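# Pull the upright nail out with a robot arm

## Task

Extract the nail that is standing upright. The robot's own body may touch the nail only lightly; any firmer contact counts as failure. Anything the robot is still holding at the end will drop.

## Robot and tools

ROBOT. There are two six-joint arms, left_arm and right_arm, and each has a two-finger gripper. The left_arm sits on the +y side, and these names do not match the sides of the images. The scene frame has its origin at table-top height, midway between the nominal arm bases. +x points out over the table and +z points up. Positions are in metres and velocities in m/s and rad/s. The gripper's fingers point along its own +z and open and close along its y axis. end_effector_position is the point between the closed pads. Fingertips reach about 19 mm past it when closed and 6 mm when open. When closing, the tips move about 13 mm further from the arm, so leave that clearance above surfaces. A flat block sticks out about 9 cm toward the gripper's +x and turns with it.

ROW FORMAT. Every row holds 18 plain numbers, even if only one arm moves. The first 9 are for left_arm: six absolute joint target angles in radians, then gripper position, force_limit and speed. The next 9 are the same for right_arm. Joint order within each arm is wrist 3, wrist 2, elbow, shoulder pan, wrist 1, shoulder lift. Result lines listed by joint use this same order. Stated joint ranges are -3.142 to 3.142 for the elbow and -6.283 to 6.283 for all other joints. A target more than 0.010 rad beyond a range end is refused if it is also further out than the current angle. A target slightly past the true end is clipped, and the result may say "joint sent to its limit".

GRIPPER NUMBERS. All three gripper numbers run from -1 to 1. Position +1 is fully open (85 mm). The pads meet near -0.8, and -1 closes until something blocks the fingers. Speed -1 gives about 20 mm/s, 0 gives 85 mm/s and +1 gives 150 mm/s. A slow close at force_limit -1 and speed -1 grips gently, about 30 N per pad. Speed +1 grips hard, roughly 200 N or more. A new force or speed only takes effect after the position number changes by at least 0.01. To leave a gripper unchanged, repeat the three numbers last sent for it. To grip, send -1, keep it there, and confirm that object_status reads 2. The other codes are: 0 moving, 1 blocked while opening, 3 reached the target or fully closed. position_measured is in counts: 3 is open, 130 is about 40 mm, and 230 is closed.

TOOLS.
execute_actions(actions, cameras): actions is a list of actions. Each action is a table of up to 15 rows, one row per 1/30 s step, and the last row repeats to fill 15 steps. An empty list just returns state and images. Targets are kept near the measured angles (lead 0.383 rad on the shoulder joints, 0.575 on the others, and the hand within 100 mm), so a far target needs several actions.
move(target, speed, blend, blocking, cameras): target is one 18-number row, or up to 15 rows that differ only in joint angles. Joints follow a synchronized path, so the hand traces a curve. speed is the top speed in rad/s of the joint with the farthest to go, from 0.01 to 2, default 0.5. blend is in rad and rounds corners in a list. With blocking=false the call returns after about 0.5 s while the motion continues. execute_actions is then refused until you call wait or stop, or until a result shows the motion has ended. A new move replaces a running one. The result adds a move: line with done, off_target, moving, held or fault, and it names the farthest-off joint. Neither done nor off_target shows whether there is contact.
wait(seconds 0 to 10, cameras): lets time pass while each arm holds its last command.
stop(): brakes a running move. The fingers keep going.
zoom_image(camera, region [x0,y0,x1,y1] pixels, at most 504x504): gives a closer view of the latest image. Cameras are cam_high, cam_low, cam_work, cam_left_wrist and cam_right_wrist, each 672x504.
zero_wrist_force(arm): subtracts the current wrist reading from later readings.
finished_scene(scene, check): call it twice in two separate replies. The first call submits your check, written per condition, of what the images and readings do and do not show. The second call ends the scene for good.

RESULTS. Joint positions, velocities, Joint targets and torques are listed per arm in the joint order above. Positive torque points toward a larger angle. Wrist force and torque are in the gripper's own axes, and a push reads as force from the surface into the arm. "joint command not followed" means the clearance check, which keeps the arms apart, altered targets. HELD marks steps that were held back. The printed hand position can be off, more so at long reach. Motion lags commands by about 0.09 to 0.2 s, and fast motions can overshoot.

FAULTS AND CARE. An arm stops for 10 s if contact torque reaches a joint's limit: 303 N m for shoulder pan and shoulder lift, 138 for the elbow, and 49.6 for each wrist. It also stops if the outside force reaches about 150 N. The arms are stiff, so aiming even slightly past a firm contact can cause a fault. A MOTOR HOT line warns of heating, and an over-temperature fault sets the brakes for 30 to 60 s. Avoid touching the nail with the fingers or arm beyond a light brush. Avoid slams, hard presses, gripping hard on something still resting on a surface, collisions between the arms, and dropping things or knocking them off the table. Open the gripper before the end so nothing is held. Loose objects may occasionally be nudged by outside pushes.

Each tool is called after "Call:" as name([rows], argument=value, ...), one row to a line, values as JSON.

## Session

Call:
execute_actions(actions=[])

Scene clock: 0.00 s.
left_arm: end_effector_position=(+0.3962, +0.7907, +0.1429) position_measured=3 object_status=3 end_effector_quat_wxyz=(-0.054, +0.451, +0.878, +0.154) end_effector_velocity=(+0.000, +0.000, +0.000) end_effector_angular_velocity=(+0.000, +0.001, +0.000) | right_arm: end_effector_position=(+0.4453, -0.4000, +0.3594) position_measured=3 object_status=3 end_effector_quat_wxyz=(-0.091, +0.981, +0.054, +0.161) end_effector_velocity=(+0.000, +0.000, +0.000) end_effector_angular_velocity=(-0.001, +0.000, +0.000)
Joint names: [wrist 3, wrist 2, elbow, shoulder pan, wrist 1, shoulder lift]
Joint positions: left_arm=[0.893 -1.244 2.472 -0.044 -2.311 -1.759] | right_arm=[-2.28 1.419 -2.409 4.141 -1.173 -0.789]
Joint velocities: left_arm=[0 0 0 0 0 0.001] | right_arm=[-0.001 0 0 -0.001 0 -0.001]
Joint torques (N m): no reading
Motor temperatures (°C): left_arm=[32 31 29 26 35 30] | right_arm=[33 25 29 30 36 29]
Wrist force (N): no reading
Wrist torque (N m): no reading
Wrist force, peak (N): no reading
Joint targets: left_arm=[0.893 -1.244 2.472 -0.044 -2.311 -1.759] | right_arm=[-2.280 1.419 -2.409 4.141 -1.173 -0.789]
Tool commands: left_gripper/position=+1.0 left_gripper/force_limit=+1.0 left_gripper/speed=+1.0 right_gripper/position=+1.0 right_gripper/force_limit=+1.0 right_gripper/speed=+1.0

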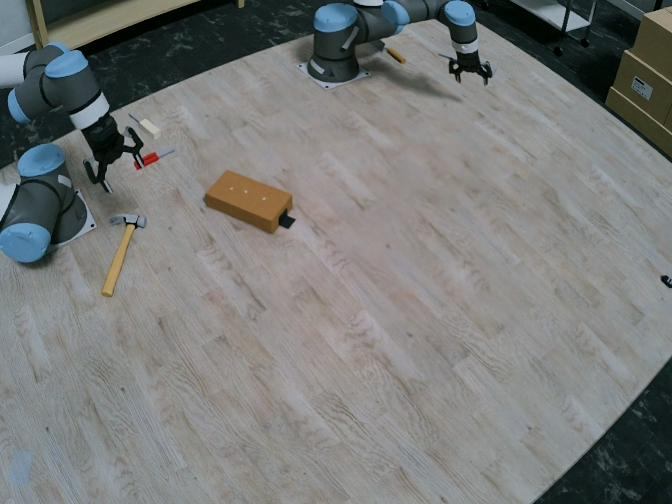

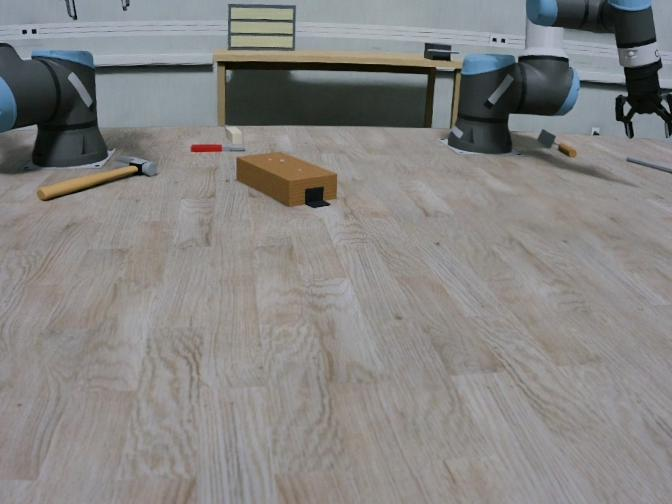

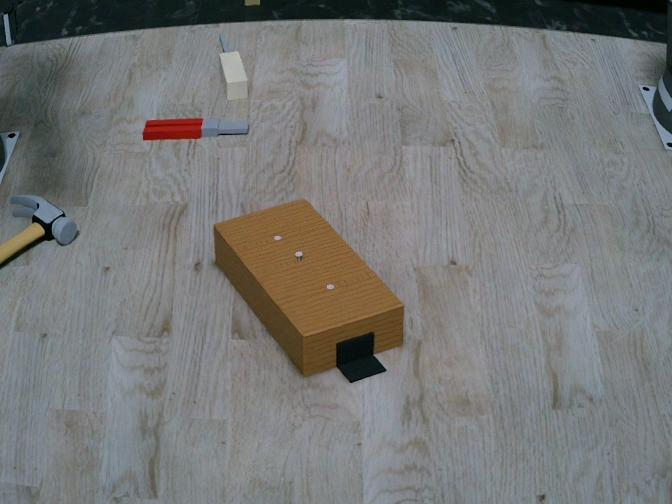

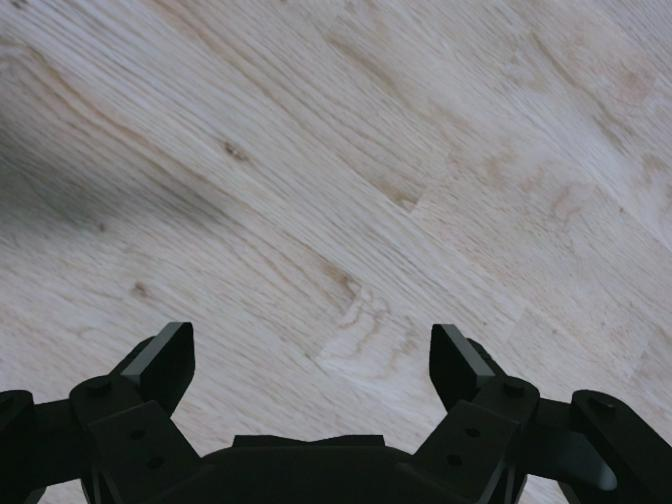

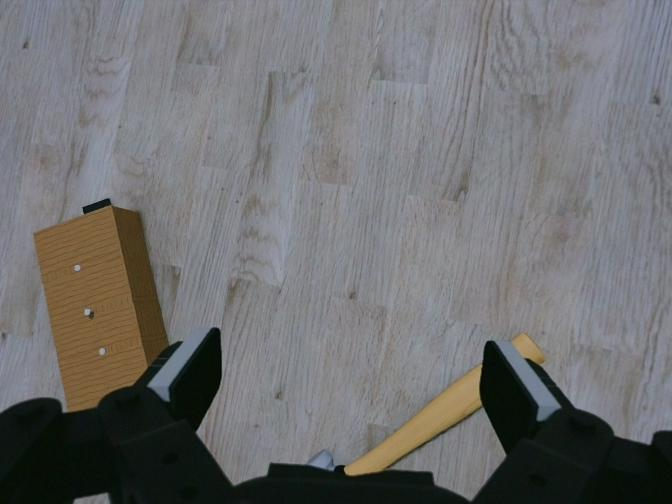

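Call:
move(target=[0.893,-1.244,2.472,-0.044,-2.311,-1.759,1,1,1,-1.8445,1.571,-2.0542,4.4387,-1.6082,-1.05,1,1,1], cameras=["cam_right_wrist","cam_high","cam_work"])

Scene clock: 1.97 s.
left_arm: end_effector_position=(+0.3966, +0.7906, +0.1432) position_measured=3 object_status=3 end_effector_quat_wxyz=(-0.053, +0.451, +0.877, +0.154) end_effector_velocity=(-0.001, +0.000, -0.001) end_effector_angular_velocity=(-0.001, +0.003, +0.001) | right_arm: end_effector_position=(+0.3480, -0.2486, +0.4496) position_measured=3 object_status=3 end_effector_quat_wxyz=(+0.000, +1.000, -0.001, +0.000) end_effector_velocity=(-0.001, +0.001, +0.000) end_effector_angular_velocity=(-0.001, +0.001, +0.002)
Joint names: [wrist 3, wrist 2, elbow, shoulder pan, wrist 1, shoulder lift]
Joint positions: left_arm=[0.893 -1.244 2.472 -0.044 -2.311 -1.759] | right_arm=[-1.845 1.571 -2.054 4.439 -1.608 -1.05]
Joint velocities: left_arm=[0 -0.001 0.001 0.001 0 0.002] | right_arm=[0.002 0 0.001 0.004 -0.002 -0.001]
Joint torques (N m): left_arm=[1.91 2.55 -44.79 -11.26 -7.37 -31.01] | right_arm=[3.31 3.92 52.11 22.04 0.44 -4.8]
Motor temperatures (°C): left_arm=[32 31 29 26 35 30] | right_arm=[33 25 29 30 36 29]
Wrist force (N): left_arm=[-0.3 -0.1 -0.3] | right_arm=[-1.2 0.5 -1.3]
Wrist torque (N m): left_arm=[-0.03 0.06 0.00] | right_arm=[0.05 0.12 0.13]
Wrist force, peak (N): left_arm=[0.2 0.0 -0.6] | right_arm=[-2.1 -1.5 -2.6]
Joint targets: left_arm=[0.893 -1.244 2.472 -0.044 -2.311 -1.759] | right_arm=[-1.845 1.571 -2.054 4.439 -1.608 -1.050]
move: done
Images, in order (width x height): cam_high 672x504, cam_work 672x504, cam_right_wrist 672x504.

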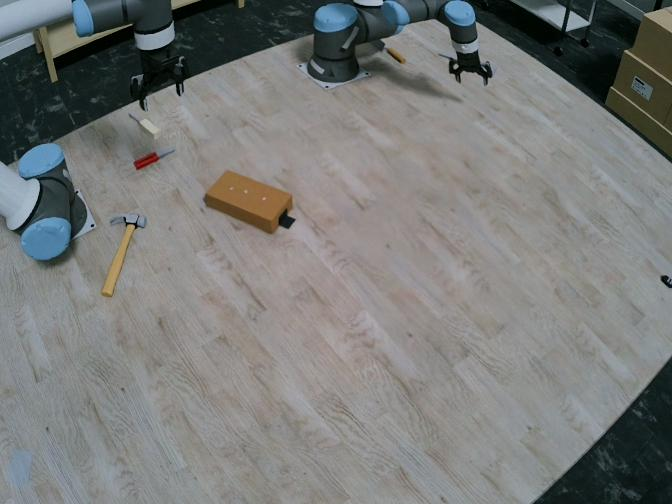

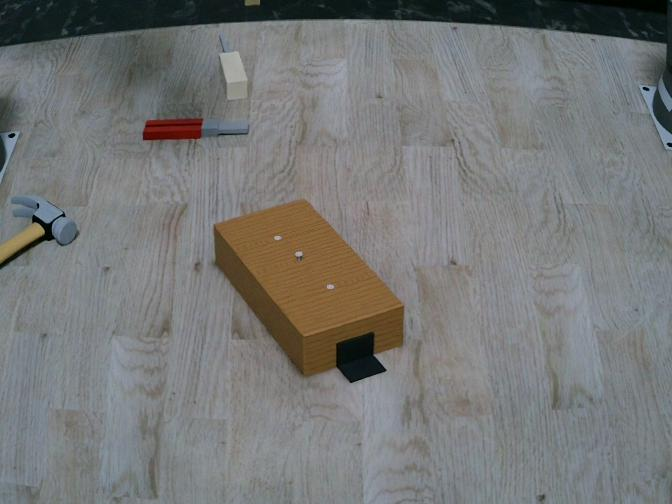

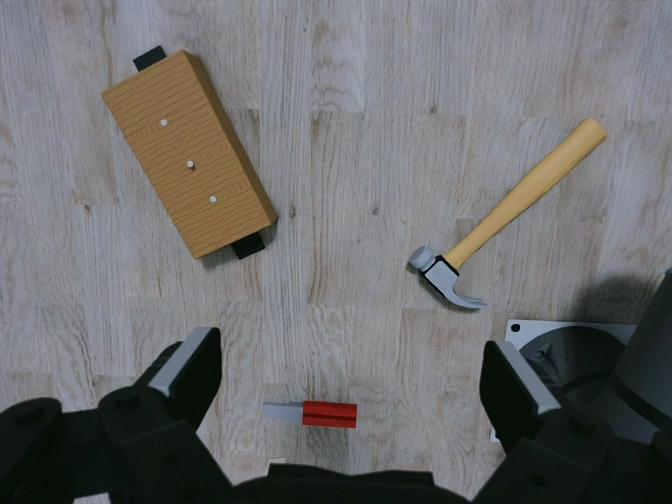

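Call:
move(target=[-0.6406,-1.571,1.1142,-1.4172,-1.6825,-1.0027,1,1,1,-1.8445,1.571,-2.0542,2.2,-1.6082,-1.2,1,1,1], speed=0.8, cameras=["cam_high","cam_left_wrist"])

Scene clock: 10.17 s.
left_arm: end_effector_position=(+0.2471, -0.4313, +0.3497) position_measured=3 object_status=3 end_effector_quat_wxyz=(+0.000, +0.387, +0.922, +0.000) end_effector_velocity=(-0.002, -0.001, +0.000) end_effector_angular_velocity=(+0.000, +0.000, +0.000) | right_arm: end_effector_position=(+0.1822, -1.0166, +0.3889) position_measured=3 object_status=3 end_effector_quat_wxyz=(-0.013, -0.434, +0.898, +0.074) end_effector_velocity=(-0.001, +0.000, +0.000) end_effector_angular_velocity=(+0.000, +0.000, -0.001)
Joint names: [wrist 3, wrist 2, elbow, shoulder pan, wrist 1, shoulder lift]
Joint positions: left_arm=[-0.641 -1.571 1.114 -1.417 -1.683 -1.003] | right_arm=[-1.844 1.571 -2.054 2.2 -1.608 -1.2]
Joint velocities: left_arm=[-0.001 0 -0.002 -0.002 0 0.001] | right_arm=[-0.001 0 0 -0.002 0 0.001]
Joint torques (N m): left_arm=[-1.89 -2.53 -57.75 -14.12 -0.75 -72.48] | right_arm=[2.96 2.23 41.06 -17.93 6.81 7.59]
Motor temperatures (°C): left_arm=[32 31 29 26 35 30] | right_arm=[33 25 29 30 36 29]
Wrist force (N): left_arm=[0.3 -0.9 -1.0] | right_arm=[-1.7 1.0 -1.5]
Wrist torque (N m): left_arm=[-0.17 -0.03 0.03] | right_arm=[0.03 0.06 0.16]
Wrist force, peak (N): left_arm=[0.7 -6.2 -1.6] | right_arm=[-3.6 -1.2 -1.7]
Joint targets: left_arm=[-0.641 -1.571 1.114 -1.417 -1.683 -1.003] | right_arm=[-1.845 1.571 -2.054 2.200 -1.608 -1.200]
move: done
Images, in order (width x height): cam_high 672x504, cam_left_wrist 672x504.

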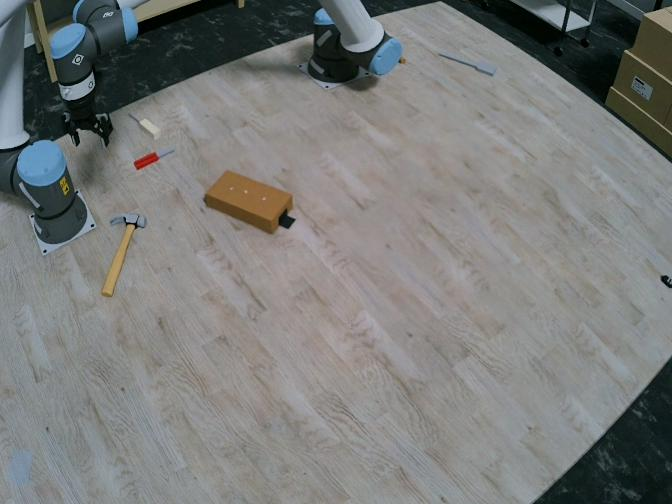

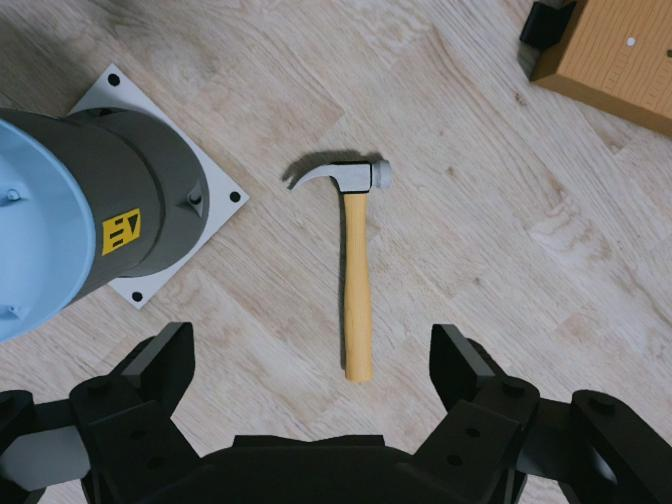

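Call:
move(target=[-0.5805,-1.571,1.3008,-1.3571,-1.9763,-0.8955,1,1,1,-1.8445,1.571,-2.0542,2.2,-1.6082,-1.2,1,1,1], cameras=["cam_high","cam_left_wrist"])

Scene clock: 11.87 s.
left_arm: end_effector_position=(+0.3076, -0.4214, +0.1498) position_measured=3 object_status=3 end_effector_quat_wxyz=(+0.000, +0.387, +0.922, +0.000) end_effector_velocity=(+0.001, +0.001, -0.002) end_effector_angular_velocity=(+0.001, +0.000, +0.002) | right_arm: end_effector_position=(+0.1821, -1.0166, +0.3889) position_measured=3 object_status=3 end_effector_quat_wxyz=(-0.013, -0.434, +0.898, +0.074) end_effector_velocity=(-0.001, +0.000, +0.000) end_effector_angular_velocity=(+0.001, +0.001, -0.001)
Joint names: [wrist 3, wrist 2, elbow, shoulder pan, wrist 1, shoulder lift]
Joint positions: left_arm=[-0.581 -1.571 1.301 -1.357 -1.976 -0.896] | right_arm=[-1.844 1.571 -2.054 2.2 -1.608 -1.2]
Joint velocities: left_arm=[0 0 0.001 0.002 -0.001 0.001] | right_arm=[0 0 0 -0.001 -0.001 0]
Joint torques (N m): left_arm=[1.87 -0.91 -37.32 13.25 -8.24 -79.2] | right_arm=[2.97 2.08 44.12 -17.06 7.77 8.78]
Motor temperatures (°C): left_arm=[32 31 29 26 35 30] | right_arm=[33 25 29 30 36 29]
Wrist force (N): left_arm=[0.6 -0.2 -0.9] | right_arm=[-1.8 1.1 -1.4]
Wrist torque (N m): left_arm=[-0.06 -0.02 0.06] | right_arm=[0.05 0.07 0.17]
Wrist force, peak (N): left_arm=[1.1 -2.2 -4.3] | right_arm=[-2.2 1.1 -1.6]
Joint targets: left_arm=[-0.581 -1.571 1.301 -1.357 -1.976 -0.896] | right_arm=[-1.845 1.571 -2.054 2.200 -1.608 -1.200]
move: done
Images, in order (width x height): cam_high 672x504, cam_left_wrist 672x504.

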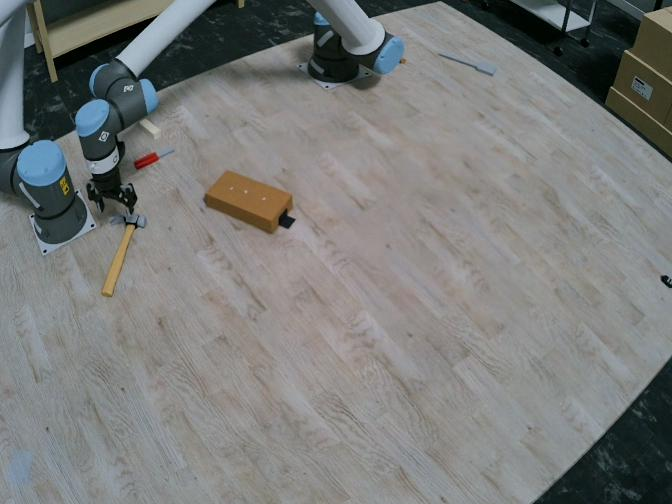

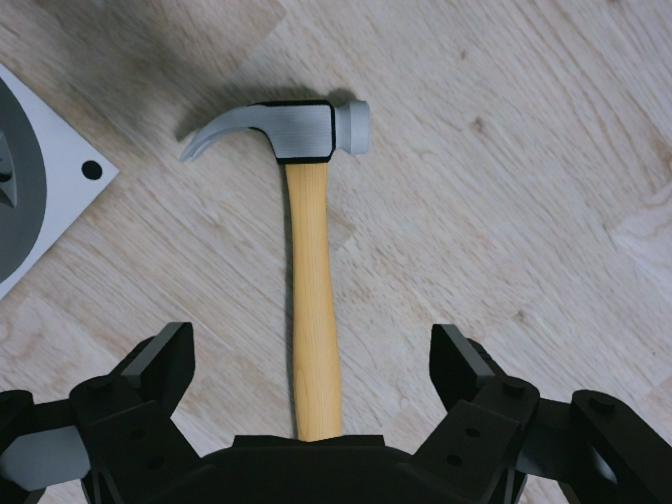

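Call:
move(target=[-0.629,-1.571,1.3927,-1.3623,-2.1541,-0.8096,1,1,1,-1.8445,1.571,-2.0542,2.2,-1.6082,-1.2,1,1,1], speed=0.15, cameras=["cam_high","cam_left_wrist"])

Scene clock: 14.23 s.
left_arm: end_effector_position=(+0.3010, -0.4149, +0.0258) position_measured=3 object_status=3 end_effector_quat_wxyz=(+0.000, +0.367, +0.930, +0.000) end_effector_velocity=(+0.000, +0.000, -0.001) end_effector_angular_velocity=(+0.000, +0.001, +0.001) | right_arm: end_effector_position=(+0.1821, -1.0166, +0.3889) position_measured=3 object_status=3 end_effector_quat_wxyz=(-0.013, -0.434, +0.898, +0.074) end_effector_velocity=(+0.000, +0.000, +0.000) end_effector_angular_velocity=(+0.001, +0.001, -0.001)
Joint names: [wrist 3, wrist 2, elbow, shoulder pan, wrist 1, shoulder lift]
Joint positions: left_arm=[-0.629 -1.571 1.393 -1.362 -2.154 -0.81] | right_arm=[-1.844 1.571 -2.054 2.2 -1.608 -1.2]
Joint velocities: left_arm=[0 -0.001 0.001 0 -0.001 0.001] | right_arm=[0 0 0 -0.001 -0.001 -0.001]
Joint torques (N m): left_arm=[-2.06 -0.04 -34.37 -9.55 -8.09 -79.37] | right_arm=[2.61 1 48.32 -14.39 7.49 10.38]
Motor temperatures (°C): left_arm=[32 31 29 26 35 30] | right_arm=[33 25 29 30 36 29]
Wrist force (N): left_arm=[-0.2 -0.7 -0.9] | right_arm=[-2.3 1.2 -1.4]
Wrist torque (N m): left_arm=[-0.11 0.05 0.07] | right_arm=[0.06 0.15 0.16]
Wrist force, peak (N): left_arm=[0.4 -0.3 -2.4] | right_arm=[-2.3 1.4 -1.4]
Joint targets: left_arm=[-0.629 -1.571 1.393 -1.362 -2.154 -0.810] | right_arm=[-1.845 1.571 -2.054 2.200 -1.608 -1.200]
move: done
Images, in order (width x height): cam_high 672x504, cam_left_wrist 672x504.

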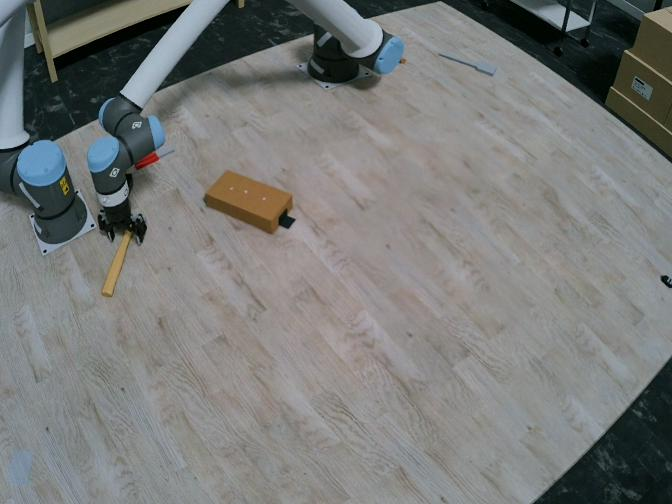

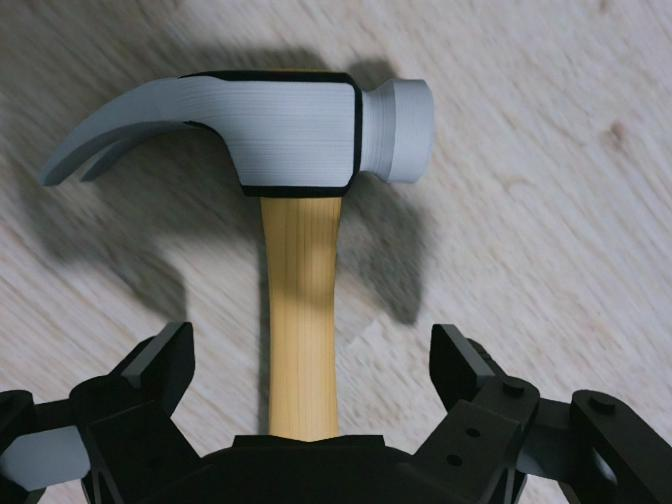

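Call:
execute_actions([
  [[-0.629,-1.571,1.3927,-1.3623,-2.1541,-0.8096,-1,1,0.5,-1.8445,1.571,-2.0542,2.2,-1.6082,-1.2,1,1,1]],
  [[-0.629,-1.571,1.3927,-1.3623,-2.1541,-0.8096,-1,1,0.5,-1.8445,1.571,-2.0542,2.2,-1.6082,-1.2,1,1,1]],
], cameras=[])

Call:
move([
  [-0.629,-1.571,1.2824,-1.3623,-1.9136,-0.9398,-1,1,0.5,-1.8445,1.571,-2.0542,2.2,-1.6082,-1.2,1,1,1],
  [-0.0661,-1.571,1.6295,-1.1307,-2.0409,-1.1596,-1,1,0.5,-1.8445,1.571,-2.0542,2.2,-1.6082,-1.2,1,1,1],
], speed=[0.15,0.3], cameras=["cam_high","cam_left_wrist","cam_work"])

Scene clock: 16.17 s.
left_arm: end_effector_position=(+0.3010, -0.4149, +0.0257) position_measured=176 object_status=2 end_effector_quat_wxyz=(+0.000, +0.367, +0.930, +0.000) end_effector_velocity=(+0.000, -0.001, +0.001) end_effector_angular_velocity=(-0.001, -0.001, +0.000) | right_arm: end_effector_position=(+0.1821, -1.0166, +0.3889) position_measured=3 object_status=3 end_effector_quat_wxyz=(-0.013, -0.434, +0.898, +0.074) end_effector_velocity=(+0.000, +0.000, +0.000) end_effector_angular_velocity=(+0.000, +0.000, +0.001)
Joint names: [wrist 3, wrist 2, elbow, shoulder pan, wrist 1, shoulder lift]
Joint positions: left_arm=[-0.629 -1.571 1.393 -1.362 -2.154 -0.81] | right_arm=[-1.844 1.571 -2.054 2.2 -1.608 -1.2]
Joint velocities: left_arm=[0 0.001 -0.001 -0.001 0 -0.001] | right_arm=[0 0 0 0.001 0 -0.001]
Joint torques (N m): left_arm=[0.67 0.04 -38.61 -1.55 -2.79 -79.75] | right_arm=[2.8 0.58 50.32 -14.36 7.14 13.82]
Motor temperatures (°C): left_arm=[32 31 29 26 35 30] | right_arm=[33 25 29 30 36 29]
Wrist force (N): left_arm=[1.9 -1.9 -18.4] | right_arm=[-2.0 1.1 -1.2]
Wrist torque (N m): left_arm=[-0.11 -0.03 -0.43] | right_arm=[0.03 0.09 0.16]
Wrist force, peak (N): left_arm=[1.0 -1.8 -18.7] | right_arm=[-2.4 1.3 -1.3]
Joint targets: left_arm=[-0.629 -1.571 1.393 -1.362 -2.154 -0.810] | right_arm=[-1.845 1.571 -2.054 2.200 -1.608 -1.200]
Step readings (joint positions of left_arm | right_arm):
0: [-0.629 -1.571 1.393 -1.362 -2.154 -0.810] | [-1.844 1.571 -2.054 2.200 -1.608 -1.200]
1: [-0.629 -1.571 1.393 -1.362 -2.154 -0.810] | [-1.844 1.571 -2.054 2.200 -1.608 -1.200]
2: [-0.629 -1.571 1.393 -1.362 -2.154 -0.810] | [-1.844 1.571 -2.054 2.200 -1.608 -1.200]
4: [-0.629 -1.571 1.393 -1.362 -2.154 -0.810] | [-1.844 1.571 -2.054 2.200 -1.608 -1.200]
8: [-0.629 -1.571 1.393 -1.362 -2.154 -0.810] | [-1.844 1.571 -2.054 2.200 -1.608 -1.200]
15: [-0.629 -1.571 1.393 -1.362 -2.154 -0.810] | [-1.844 1.571 -2.054 2.200 -1.608 -1.200]
16: [-0.629 -1.571 1.393 -1.362 -2.154 -0.810] | [-1.844 1.571 -2.054 2.200 -1.608 -1.200]
17: [-0.629 -1.571 1.393 -1.362 -2.154 -0.810] | [-1.844 1.571 -2.054 2.200 -1.608 -1.200]
19: [-0.629 -1.571 1.393 -1.362 -2.154 -0.810] | [-1.845 1.571 -2.054 2.200 -1.608 -1.200]
23: [-0.629 -1.571 1.393 -1.362 -2.154 -0.810] | [-1.844 1.571 -2.054 2.200 -1.608 -1.200]
30: [-0.629 -1.571 1.393 -1.362 -2.154 -0.810] | [-1.844 1.571 -2.054 2.200 -1.608 -1.200]
No camera images: "cameras" was empty.

Scene clock: 20.17 s.
left_arm: end_effector_position=(+0.4538, -0.1730, +0.1996) position_measured=176 object_status=2 end_effector_quat_wxyz=(+0.000, +0.515, +0.857, +0.000) end_effector_velocity=(+0.000, +0.001, -0.001) end_effector_angular_velocity=(+0.001, +0.000, -0.001) | right_arm: end_effector_position=(+0.1821, -1.0166, +0.3889) position_measured=3 object_status=3 end_effector_quat_wxyz=(-0.013, -0.434, +0.898, +0.074) end_effector_velocity=(+0.000, +0.000, +0.000) end_effector_angular_velocity=(+0.000, +0.000, +0.002)
Joint names: [wrist 3, wrist 2, elbow, shoulder pan, wrist 1, shoulder lift]
Joint positions: left_arm=[-0.066 -1.571 1.629 -1.131 -2.041 -1.16] | right_arm=[-1.844 1.571 -2.054 2.2 -1.608 -1.2]
Joint velocities: left_arm=[0.002 0 0.002 0 0 0] | right_arm=[-0.001 0 0 0.001 -0.001 0]
Joint torques (N m): left_arm=[2.2 -0.09 -40.38 12.86 -8.52 -94.67] | right_arm=[2.82 -0.63 49.42 -11.95 6.53 17.99]
Motor temperatures (°C): left_arm=[32 31 29 26 35 30] | right_arm=[33 25 29 30 36 29]
Wrist force (N): left_arm=[0.4 -0.6 4.4] | right_arm=[-1.6 1.0 -1.2]
Wrist torque (N m): left_arm=[-0.14 -0.29 0.03] | right_arm=[0.03 0.04 0.16]
Wrist force, peak (N): left_arm=[1.8 -1.7 -18.3] | right_arm=[-2.2 1.4 -1.6]
Joint targets: left_arm=[-0.066 -1.571 1.629 -1.131 -2.041 -1.160] | right_arm=[-1.845 1.571 -2.054 2.200 -1.608 -1.200]
move: done
Images, in order (width x height): cam_high 672x504, cam_work 672x504, cam_left_wrist 672x504.

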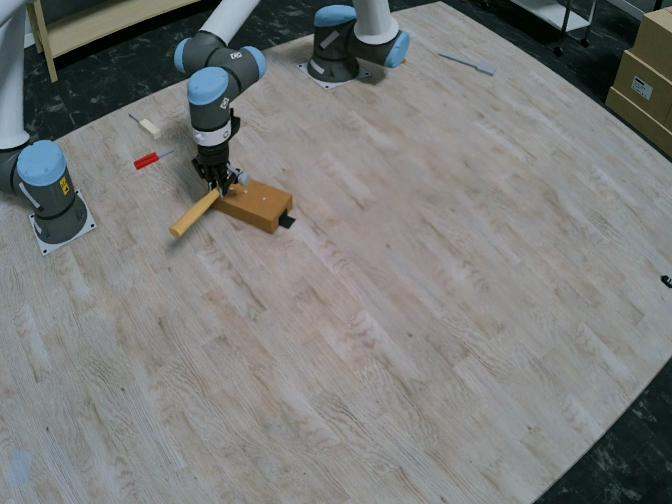

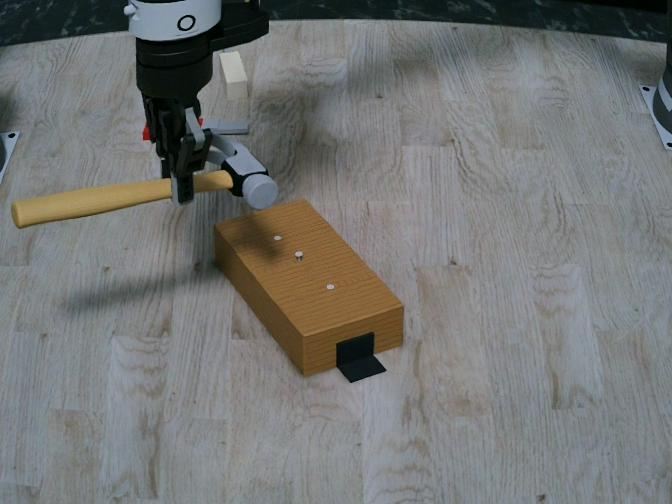

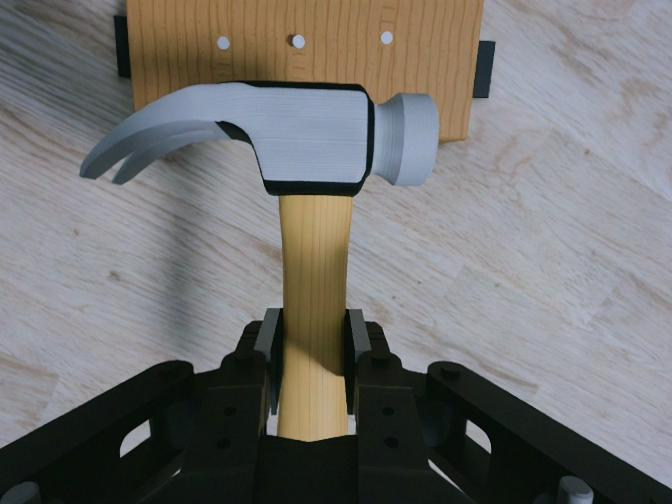

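Call:
move([
  [-0.0693,-1.571,1.7643,-1.1339,-2.195,-1.1403,-1,1,0.5,-1.8445,1.571,-2.0542,2.2,-1.6082,-1.2,1,1,1],
  [-0.0693,-1.571,1.7807,-1.1339,-2.2385,-1.1132,-1,1,0.5,-1.8445,1.571,-2.0542,2.2,-1.6082,-1.2,1,1,1],
], speed=[0.12,0.03], cameras=["cam_low","cam_left_wrist","cam_work"])

Scene clock: 24.70 s.
left_arm: end_effector_position=(+0.4373, -0.1427, +0.0927) position_measured=176 object_status=2 end_effector_quat_wxyz=(+0.000, +0.515, +0.857, +0.000) end_effector_velocity=(+0.000, -0.001, -0.001) end_effector_angular_velocity=(-0.001, +0.001, -0.001) | right_arm: end_effector_position=(+0.1821, -1.0166, +0.3889) position_measured=3 object_status=3 end_effector_quat_wxyz=(-0.013, -0.434, +0.898, +0.074) end_effector_velocity=(-0.001, +0.000, +0.000) end_effector_angular_velocity=(+0.001, +0.000, -0.001)
Joint names: [wrist 3, wrist 2, elbow, shoulder pan, wrist 1, shoulder lift]
Joint positions: left_arm=[-0.069 -1.571 1.781 -1.134 -2.238 -1.113] | right_arm=[-1.844 1.571 -2.054 2.2 -1.608 -1.2]
Joint velocities: left_arm=[0 -0.001 -0.001 -0.001 -0.001 0.001] | right_arm=[-0.001 0 0 -0.002 0 -0.001]
Joint torques (N m): left_arm=[-2.24 0.04 -34.68 -9.56 -9.02 -59.92] | right_arm=[2.39 -1.9 48.42 -10.35 6.2 21.95]
Motor temperatures (°C): left_arm=[31 31 29 26 35 30] | right_arm=[33 25 29 30 36 29]
Wrist force (N): left_arm=[-0.3 -0.6 4.3] | right_arm=[-2.3 0.7 -1.2]
Wrist torque (N m): left_arm=[-0.15 -0.22 0.02] | right_arm=[-0.02 0.14 0.16]
Wrist force, peak (N): left_arm=[0.5 -0.7 5.2] | right_arm=[-2.3 1.2 -1.7]
Joint targets: left_arm=[-0.069 -1.571 1.781 -1.134 -2.239 -1.113] | right_arm=[-1.845 1.571 -2.054 2.200 -1.608 -1.200]
move: done
Images, in order (width x height): cam_low 672x504, cam_work 672x504, cam_left_wrist 672x504.

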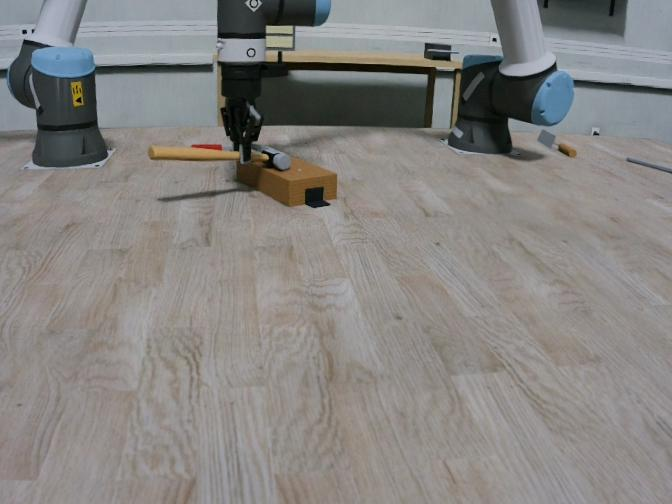

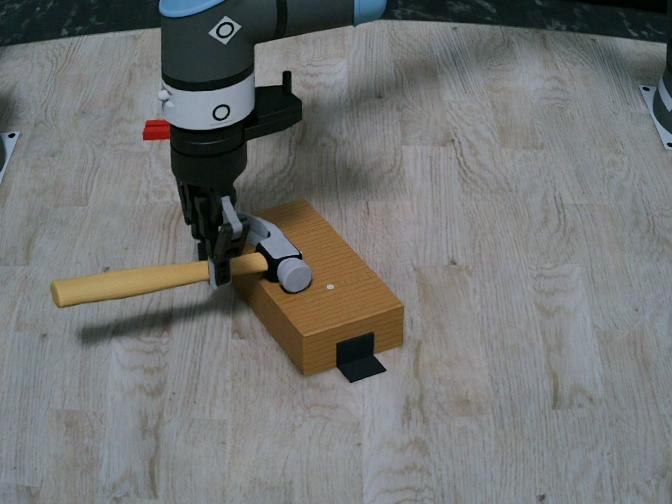

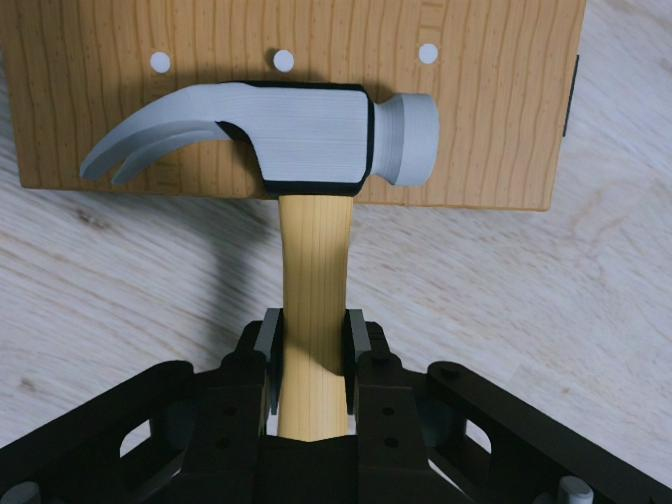

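Call:
move(target=[-0.0693,-1.571,1.7807,-1.1339,-2.2445,-1.1072,-1,1,0.5,-1.8445,1.571,-2.0542,2.2,-1.6082,-1.2,1,1,1], speed=0.02, cameras=["cam_left_wrist"])

Scene clock: 25.63 s.
left_arm: end_effector_position=(+0.4378, -0.1437, +0.0884) position_measured=176 object_status=2 end_effector_quat_wxyz=(+0.000, +0.515, +0.857, +0.000) end_effector_velocity=(+0.000, +0.000, +0.000) end_effector_angular_velocity=(-0.001, +0.000, +0.000) | right_arm: end_effector_position=(+0.1821, -1.0166, +0.3889) position_measured=3 object_status=3 end_effector_quat_wxyz=(-0.013, -0.434, +0.898, +0.074) end_effector_velocity=(+0.000, +0.000, +0.000) end_effector_angular_velocity=(+0.001, +0.001, +0.000)
Joint names: [wrist 3, wrist 2, elbow, shoulder pan, wrist 1, shoulder lift]
Joint positions: left_arm=[-0.069 -1.571 1.781 -1.134 -2.244 -1.107] | right_arm=[-1.844 1.571 -2.054 2.2 -1.608 -1.2]
Joint velocities: left_arm=[0 0 0 0 -0.001 0] | right_arm=[0 0 0 0 -0.001 0]
Joint torques (N m): left_arm=[-1.63 -0.01 -37.85 -10.18 -7.61 -54.04] | right_arm=[2.5 -2.21 47.8 -10.42 5.91 24.19]
Motor temperatures (°C): left_arm=[31 31 29 26 35 30] | right_arm=[33 25 29 30 36 29]
Wrist force (N): left_arm=[-1.2 -1.2 -0.8] | right_arm=[-2.1 1.2 -1.5]
Wrist torque (N m): left_arm=[-0.28 0.02 0.01] | right_arm=[0.06 0.12 0.16]
Wrist force, peak (N): left_arm=[0.2 -0.8 4.5] | right_arm=[-2.2 1.2 -1.8]
Joint targets: left_arm=[-0.069 -1.571 1.781 -1.134 -2.244 -1.107] | right_arm=[-1.845 1.571 -2.054 2.200 -1.608 -1.200]
move: done
Images, in order (width x height): cam_left_wrist 672x504.

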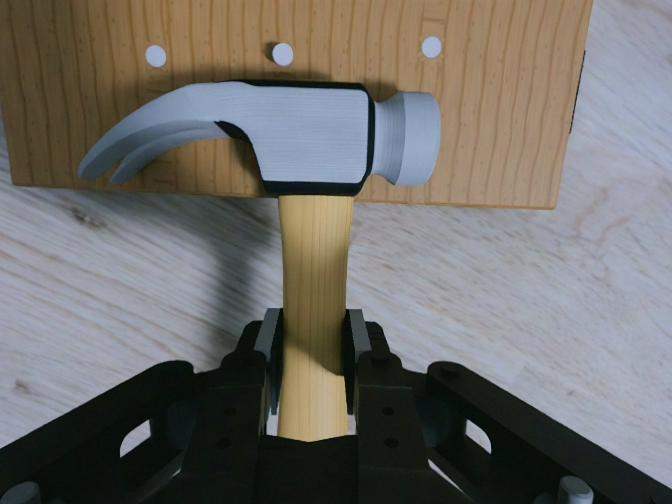

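Call:
execute_actions([
  [[-0.0693,-1.571,1.7807,-1.1339,-2.2445,-1.1072,0.9,1,-0.8,-1.8445,1.571,-2.0542,2.2,-1.6082,-1.2,1,1,1]],
  [[-0.0693,-1.571,1.7807,-1.1339,-2.2445,-1.1072,0.9,1,-0.8,-1.8445,1.571,-2.0542,2.2,-1.6082,-1.2,1,1,1]],
  [[-0.0693,-1.571,1.7807,-1.1339,-2.2445,-1.1072,0.9,1,-0.8,-1.8445,1.571,-2.0542,2.2,-1.6082,-1.2,1,1,1]],
  [[-0.0693,-1.571,1.7807,-1.1339,-2.2445,-1.1072,0.9,1,-0.8,-1.8445,1.571,-2.0542,2.2,-1.6082,-1.2,1,1,1]],
], cameras=[])

Call:
move([
  [-0.0693,-1.571,1.7643,-1.1339,-2.195,-1.1403,0.9,1,-0.8,-1.8445,1.571,-2.0542,2.2,-1.6082,-1.2,1,1,1],
  [-0.0661,-1.571,1.6295,-1.1307,-2.0409,-1.1596,0.9,1,-0.8,-1.8445,1.571,-2.0542,2.2,-1.6082,-1.2,1,1,1],
], speed=[0.1,0.3], cameras=["cam_left_wrist","cam_low","cam_work"])

Scene clock: 28.23 s.
left_arm: end_effector_position=(+0.4378, -0.1437, +0.0883) position_measured=16 object_status=3 end_effector_quat_wxyz=(+0.000, +0.515, +0.857, +0.000) end_effector_velocity=(+0.000, +0.001, -0.002) end_effector_angular_velocity=(+0.002, +0.001, +0.000) | right_arm: end_effector_position=(+0.1821, -1.0166, +0.3889) position_measured=3 object_status=3 end_effector_quat_wxyz=(-0.013, -0.434, +0.898, +0.074) end_effector_velocity=(+0.001, +0.000, +0.000) end_effector_angular_velocity=(+0.001, +0.001, +0.001)
Joint names: [wrist 3, wrist 2, elbow, shoulder pan, wrist 1, shoulder lift]
Joint positions: left_arm=[-0.069 -1.571 1.781 -1.134 -2.245 -1.107] | right_arm=[-1.844 1.571 -2.054 2.2 -1.608 -1.2]
Joint velocities: left_arm=[0 0 0 0.001 0 0.002] | right_arm=[0 0 0 0.001 -0.001 -0.001]
Joint torques (N m): left_arm=[-1.87 0.34 -44.28 -4.01 -5.41 -70.1] | right_arm=[2.48 -2.09 47.36 -9.08 5.73 28.12]
Motor temperatures (°C): left_arm=[31 31 29 26 35 30] | right_arm=[33 25 29 30 36 29]
Wrist force (N): left_arm=[0.0 -0.4 -0.9] | right_arm=[-2.3 1.3 -1.2]
Wrist torque (N m): left_arm=[-0.10 -0.01 0.03] | right_arm=[0.07 0.15 0.16]
Wrist force, peak (N): left_arm=[-1.5 -1.5 -0.6] | right_arm=[-2.5 1.3 -1.3]
Joint targets: left_arm=[-0.069 -1.571 1.781 -1.134 -2.244 -1.107] | right_arm=[-1.845 1.571 -2.054 2.200 -1.608 -1.200]
Step readings (joint positions of left_arm | right_arm):
0: [-0.069 -1.571 1.781 -1.134 -2.245 -1.107] | [-1.844 1.571 -2.054 2.200 -1.608 -1.200]
1: [-0.069 -1.571 1.781 -1.134 -2.245 -1.107] | [-1.844 1.571 -2.054 2.200 -1.608 -1.200]
2: [-0.069 -1.571 1.781 -1.134 -2.245 -1.107] | [-1.844 1.571 -2.054 2.200 -1.608 -1.200]
4: [-0.069 -1.571 1.781 -1.134 -2.245 -1.107] | [-1.844 1.571 -2.054 2.200 -1.608 -1.200]
8: [-0.069 -1.571 1.781 -1.134 -2.245 -1.107] | [-1.844 1.571 -2.054 2.200 -1.608 -1.200]
15: [-0.069 -1.571 1.781 -1.134 -2.245 -1.107] | [-1.844 1.571 -2.054 2.200 -1.608 -1.200]
16: [-0.069 -1.571 1.781 -1.134 -2.245 -1.107] | [-1.844 1.571 -2.054 2.200 -1.608 -1.200]
17: [-0.069 -1.571 1.781 -1.134 -2.245 -1.107] | [-1.844 1.571 -2.054 2.200 -1.608 -1.200]
19: [-0.069 -1.571 1.781 -1.134 -2.245 -1.107] | [-1.844 1.571 -2.054 2.200 -1.608 -1.200]
23: [-0.069 -1.571 1.781 -1.134 -2.245 -1.107] | [-1.844 1.571 -2.054 2.200 -1.608 -1.200]
30: [-0.069 -1.571 1.781 -1.134 -2.245 -1.107] | [-1.844 1.571 -2.054 2.200 -1.608 -1.200]
31: [-0.069 -1.571 1.781 -1.134 -2.245 -1.107] | [-1.844 1.571 -2.054 2.200 -1.608 -1.200]
32: [-0.069 -1.571 1.781 -1.134 -2.245 -1.107] | [-1.844 1.571 -2.054 2.200 -1.608 -1.200]
34: [-0.069 -1.571 1.781 -1.134 -2.245 -1.107] | [-1.844 1.571 -2.054 2.200 -1.608 -1.200]
38: [-0.069 -1.571 1.781 -1.134 -2.245 -1.107] | [-1.844 1.571 -2.054 2.200 -1.608 -1.200]
45: [-0.069 -1.571 1.781 -1.134 -2.245 -1.107] | [-1.844 1.571 -2.054 2.200 -1.608 -1.200]
46: [-0.069 -1.571 1.781 -1.134 -2.245 -1.107] | [-1.844 1.571 -2.054 2.200 -1.608 -1.200]
47: [-0.069 -1.571 1.781 -1.134 -2.245 -1.107] | [-1.844 1.571 -2.054 2.200 -1.608 -1.200]
49: [-0.069 -1.571 1.781 -1.134 -2.245 -1.107] | [-1.844 1.571 -2.054 2.200 -1.608 -1.200]
53: [-0.069 -1.571 1.781 -1.134 -2.245 -1.107] | [-1.844 1.571 -2.054 2.200 -1.608 -1.200]
60: [-0.069 -1.571 1.781 -1.134 -2.245 -1.107] | [-1.844 1.571 -2.054 2.200 -1.608 -1.200]
No camera images: "cameras" was empty.

Scene clock: 29.73 s.
left_arm: end_effector_position=(+0.4538, -0.1729, +0.1995) position_measured=16 object_status=3 end_effector_quat_wxyz=(+0.000, +0.515, +0.857, +0.000) end_effector_velocity=(-0.001, -0.001, +0.000) end_effector_angular_velocity=(+0.001, +0.000, -0.001) | right_arm: end_effector_position=(+0.1821, -1.0166, +0.3889) position_measured=3 object_status=3 end_effector_quat_wxyz=(-0.013, -0.434, +0.898, +0.074) end_effector_velocity=(+0.001, +0.000, +0.000) end_effector_angular_velocity=(+0.001, +0.001, +0.001)
Joint names: [wrist 3, wrist 2, elbow, shoulder pan, wrist 1, shoulder lift]
Joint positions: left_arm=[-0.066 -1.571 1.63 -1.131 -2.041 -1.16] | right_arm=[-1.844 1.571 -2.054 2.2 -1.608 -1.2]
Joint velocities: left_arm=[0 0 -0.002 -0.001 0.002 0.002] | right_arm=[0.001 0 0 0.001 -0.001 -0.001]
Joint torques (N m): left_arm=[1.97 0.26 -52.37 16.06 -0.97 -89.75] | right_arm=[2.22 -2.26 46.44 -6.18 5.52 29.87]
Motor temperatures (°C): left_arm=[31 31 29 26 35 30] | right_arm=[33 25 29 30 36 29]
Wrist force (N): left_arm=[0.2 -0.7 -0.6] | right_arm=[-1.9 1.0 -1.5]
Wrist torque (N m): left_arm=[-0.15 -0.01 0.03] | right_arm=[0.03 0.09 0.16]
Wrist force, peak (N): left_arm=[-0.6 -0.8 -3.0] | right_arm=[-2.3 0.9 -1.7]
Joint targets: left_arm=[-0.066 -1.571 1.629 -1.131 -2.041 -1.160] | right_arm=[-1.845 1.571 -2.054 2.200 -1.608 -1.200]
move: done
Images, in order (width x height): cam_low 672x504, cam_work 672x504, cam_left_wrist 672x504.

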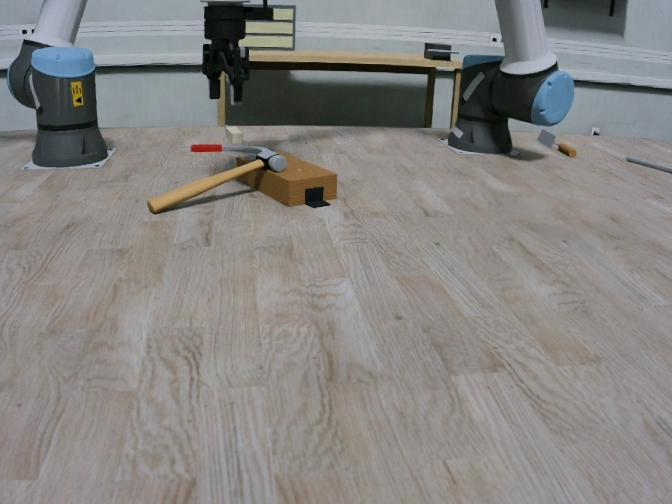

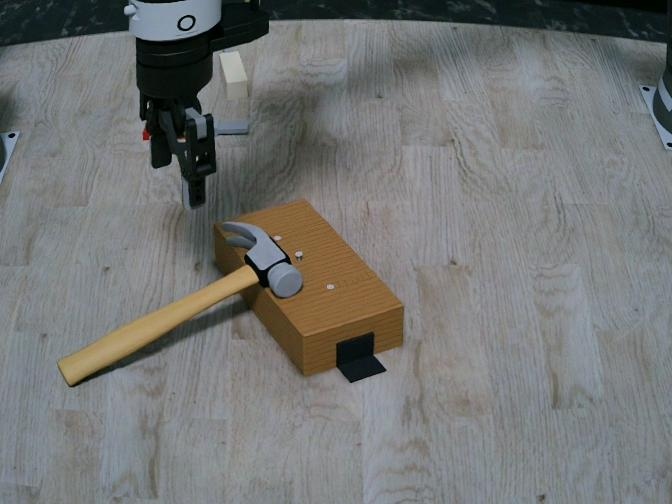

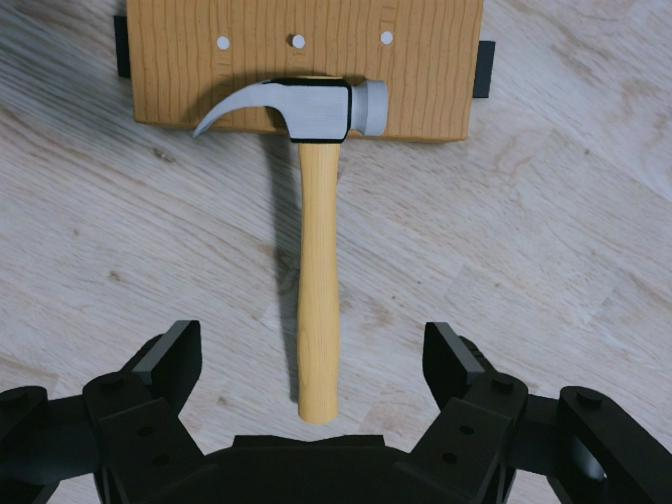

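Call:
move([
  [0.893,-1.244,2.472,-0.044,-2.311,-1.759,1,1,1,-1.8445,1.571,-2.0542,2.2,-1.6082,-1.2,1,1,1],
  [0.893,-1.244,2.472,-0.044,-2.311,-1.759,1,1,1,-4.1542,1.571,-2.2342,4.206,-1.1276,-1.3506,1,1,1],
], speed=[0.7,0.7], cameras=["cam_right_wrist"])

Scene clock: 35.87 s.
left_arm: end_effector_position=(+0.3966, +0.7906, +0.1432) position_measured=3 object_status=3 end_effector_quat_wxyz=(-0.053, +0.451, +0.877, +0.154) end_effector_velocity=(+0.001, -0.001, +0.001) end_effector_angular_velocity=(-0.001, -0.002, -0.001) | right_arm: end_effector_position=(+0.4719, -0.2187, +0.2496) position_measured=3 object_status=3 end_effector_quat_wxyz=(+0.000, +0.508, +0.861, +0.000) end_effector_velocity=(-0.001, +0.001, -0.001) end_effector_angular_velocity=(-0.002, +0.001, +0.004)
Joint names: [wrist 3, wrist 2, elbow, shoulder pan, wrist 1, shoulder lift]
Joint positions: left_arm=[0.893 -1.244 2.472 -0.044 -2.311 -1.759] | right_arm=[-4.154 1.571 -2.234 4.206 -1.128 -1.351]
Joint velocities: left_arm=[0.001 -0.001 -0.001 -0.001 0 -0.001] | right_arm=[-0.001 0 0 0.002 0 -0.002]
Joint torques (N m): left_arm=[1.97 1.53 -40.1 12.5 -3.32 -37.15] | right_arm=[-3.46 0 35.6 17.84 8.94 15.43]
Motor temperatures (°C): left_arm=[31 31 29 26 35 30] | right_arm=[33 25 29 30 36 29]
Wrist force (N): left_arm=[0.0 -0.1 -0.4] | right_arm=[-0.8 0.1 -1.4]
Wrist torque (N m): left_arm=[-0.01 -0.01 0.00] | right_arm=[-0.07 0.02 0.13]
Wrist force, peak (N): left_arm=[-2.9 -6.5 -0.7] | right_arm=[0.2 3.3 -1.7]
Joint targets: left_arm=[0.893 -1.244 2.472 -0.044 -2.311 -1.759] | right_arm=[-4.154 1.571 -2.234 4.206 -1.128 -1.351]
move: done
Images, in order (width x height): cam_right_wrist 672x504.

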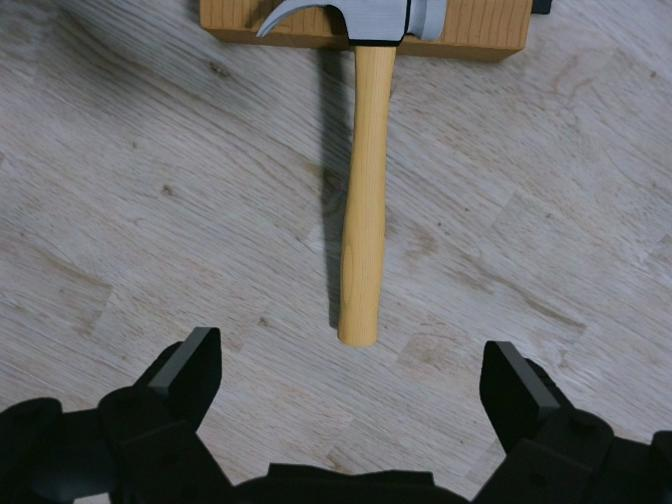

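Call:
move(target=[0.893,-1.244,2.472,-0.044,-2.311,-1.759,1,1,1,-4.0925,1.571,-2.3452,4.2207,-0.8203,-1.5469,1,1,1], speed=0.3, cameras=["cam_right_wrist"])

Scene clock: 38.00 s.
left_arm: end_effector_position=(+0.3966, +0.7906, +0.1432) position_measured=3 object_status=3 end_effector_quat_wxyz=(-0.053, +0.451, +0.877, +0.154) end_effector_velocity=(+0.000, +0.000, +0.001) end_effector_angular_velocity=(+0.001, -0.002, +0.001) | right_arm: end_effector_position=(+0.4766, -0.1945, +0.1196) position_measured=3 object_status=3 end_effector_quat_wxyz=(+0.000, +0.528, +0.849, +0.000) end_effector_velocity=(+0.000, +0.000, -0.001) end_effector_angular_velocity=(-0.001, +0.000, -0.001)
Joint names: [wrist 3, wrist 2, elbow, shoulder pan, wrist 1, shoulder lift]
Joint positions: left_arm=[0.893 -1.244 2.472 -0.044 -2.311 -1.759] | right_arm=[-4.093 1.571 -2.345 4.221 -0.82 -1.547]
Joint velocities: left_arm=[0 0.001 0 0.001 0 -0.002] | right_arm=[0.001 0 -0.001 0 0.001 -0.002]
Joint torques (N m): left_arm=[1.92 1.46 -45.36 11.33 -2 -35.39] | right_arm=[3.14 1.04 28.2 20.87 9.15 24.97]
Motor temperatures (°C): left_arm=[31 31 29 26 35 30] | right_arm=[33 25 29 30 36 29]
Wrist force (N): left_arm=[-0.1 0.0 -0.3] | right_arm=[-1.2 1.3 -1.7]
Wrist torque (N m): left_arm=[0.01 0.02 0.00] | right_arm=[0.20 0.01 0.10]
Wrist force, peak (N): left_arm=[0.2 0.1 -0.6] | right_arm=[-1.3 0.1 -3.5]
Joint targets: left_arm=[0.893 -1.244 2.472 -0.044 -2.311 -1.759] | right_arm=[-4.093 1.571 -2.345 4.221 -0.820 -1.547]
move: done
Images, in order (width x height): cam_right_wrist 672x504.

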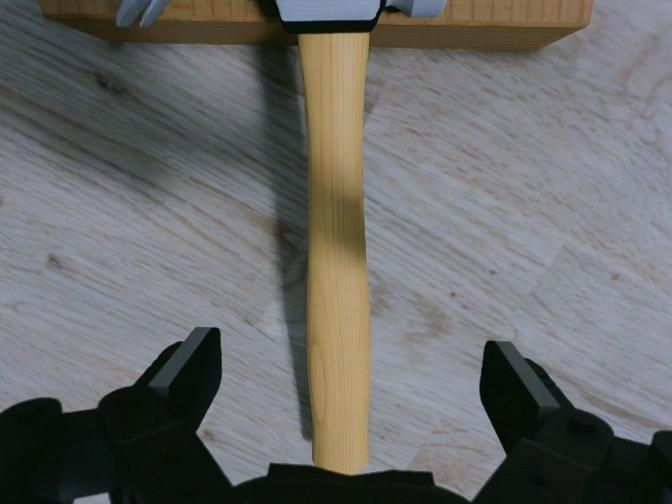

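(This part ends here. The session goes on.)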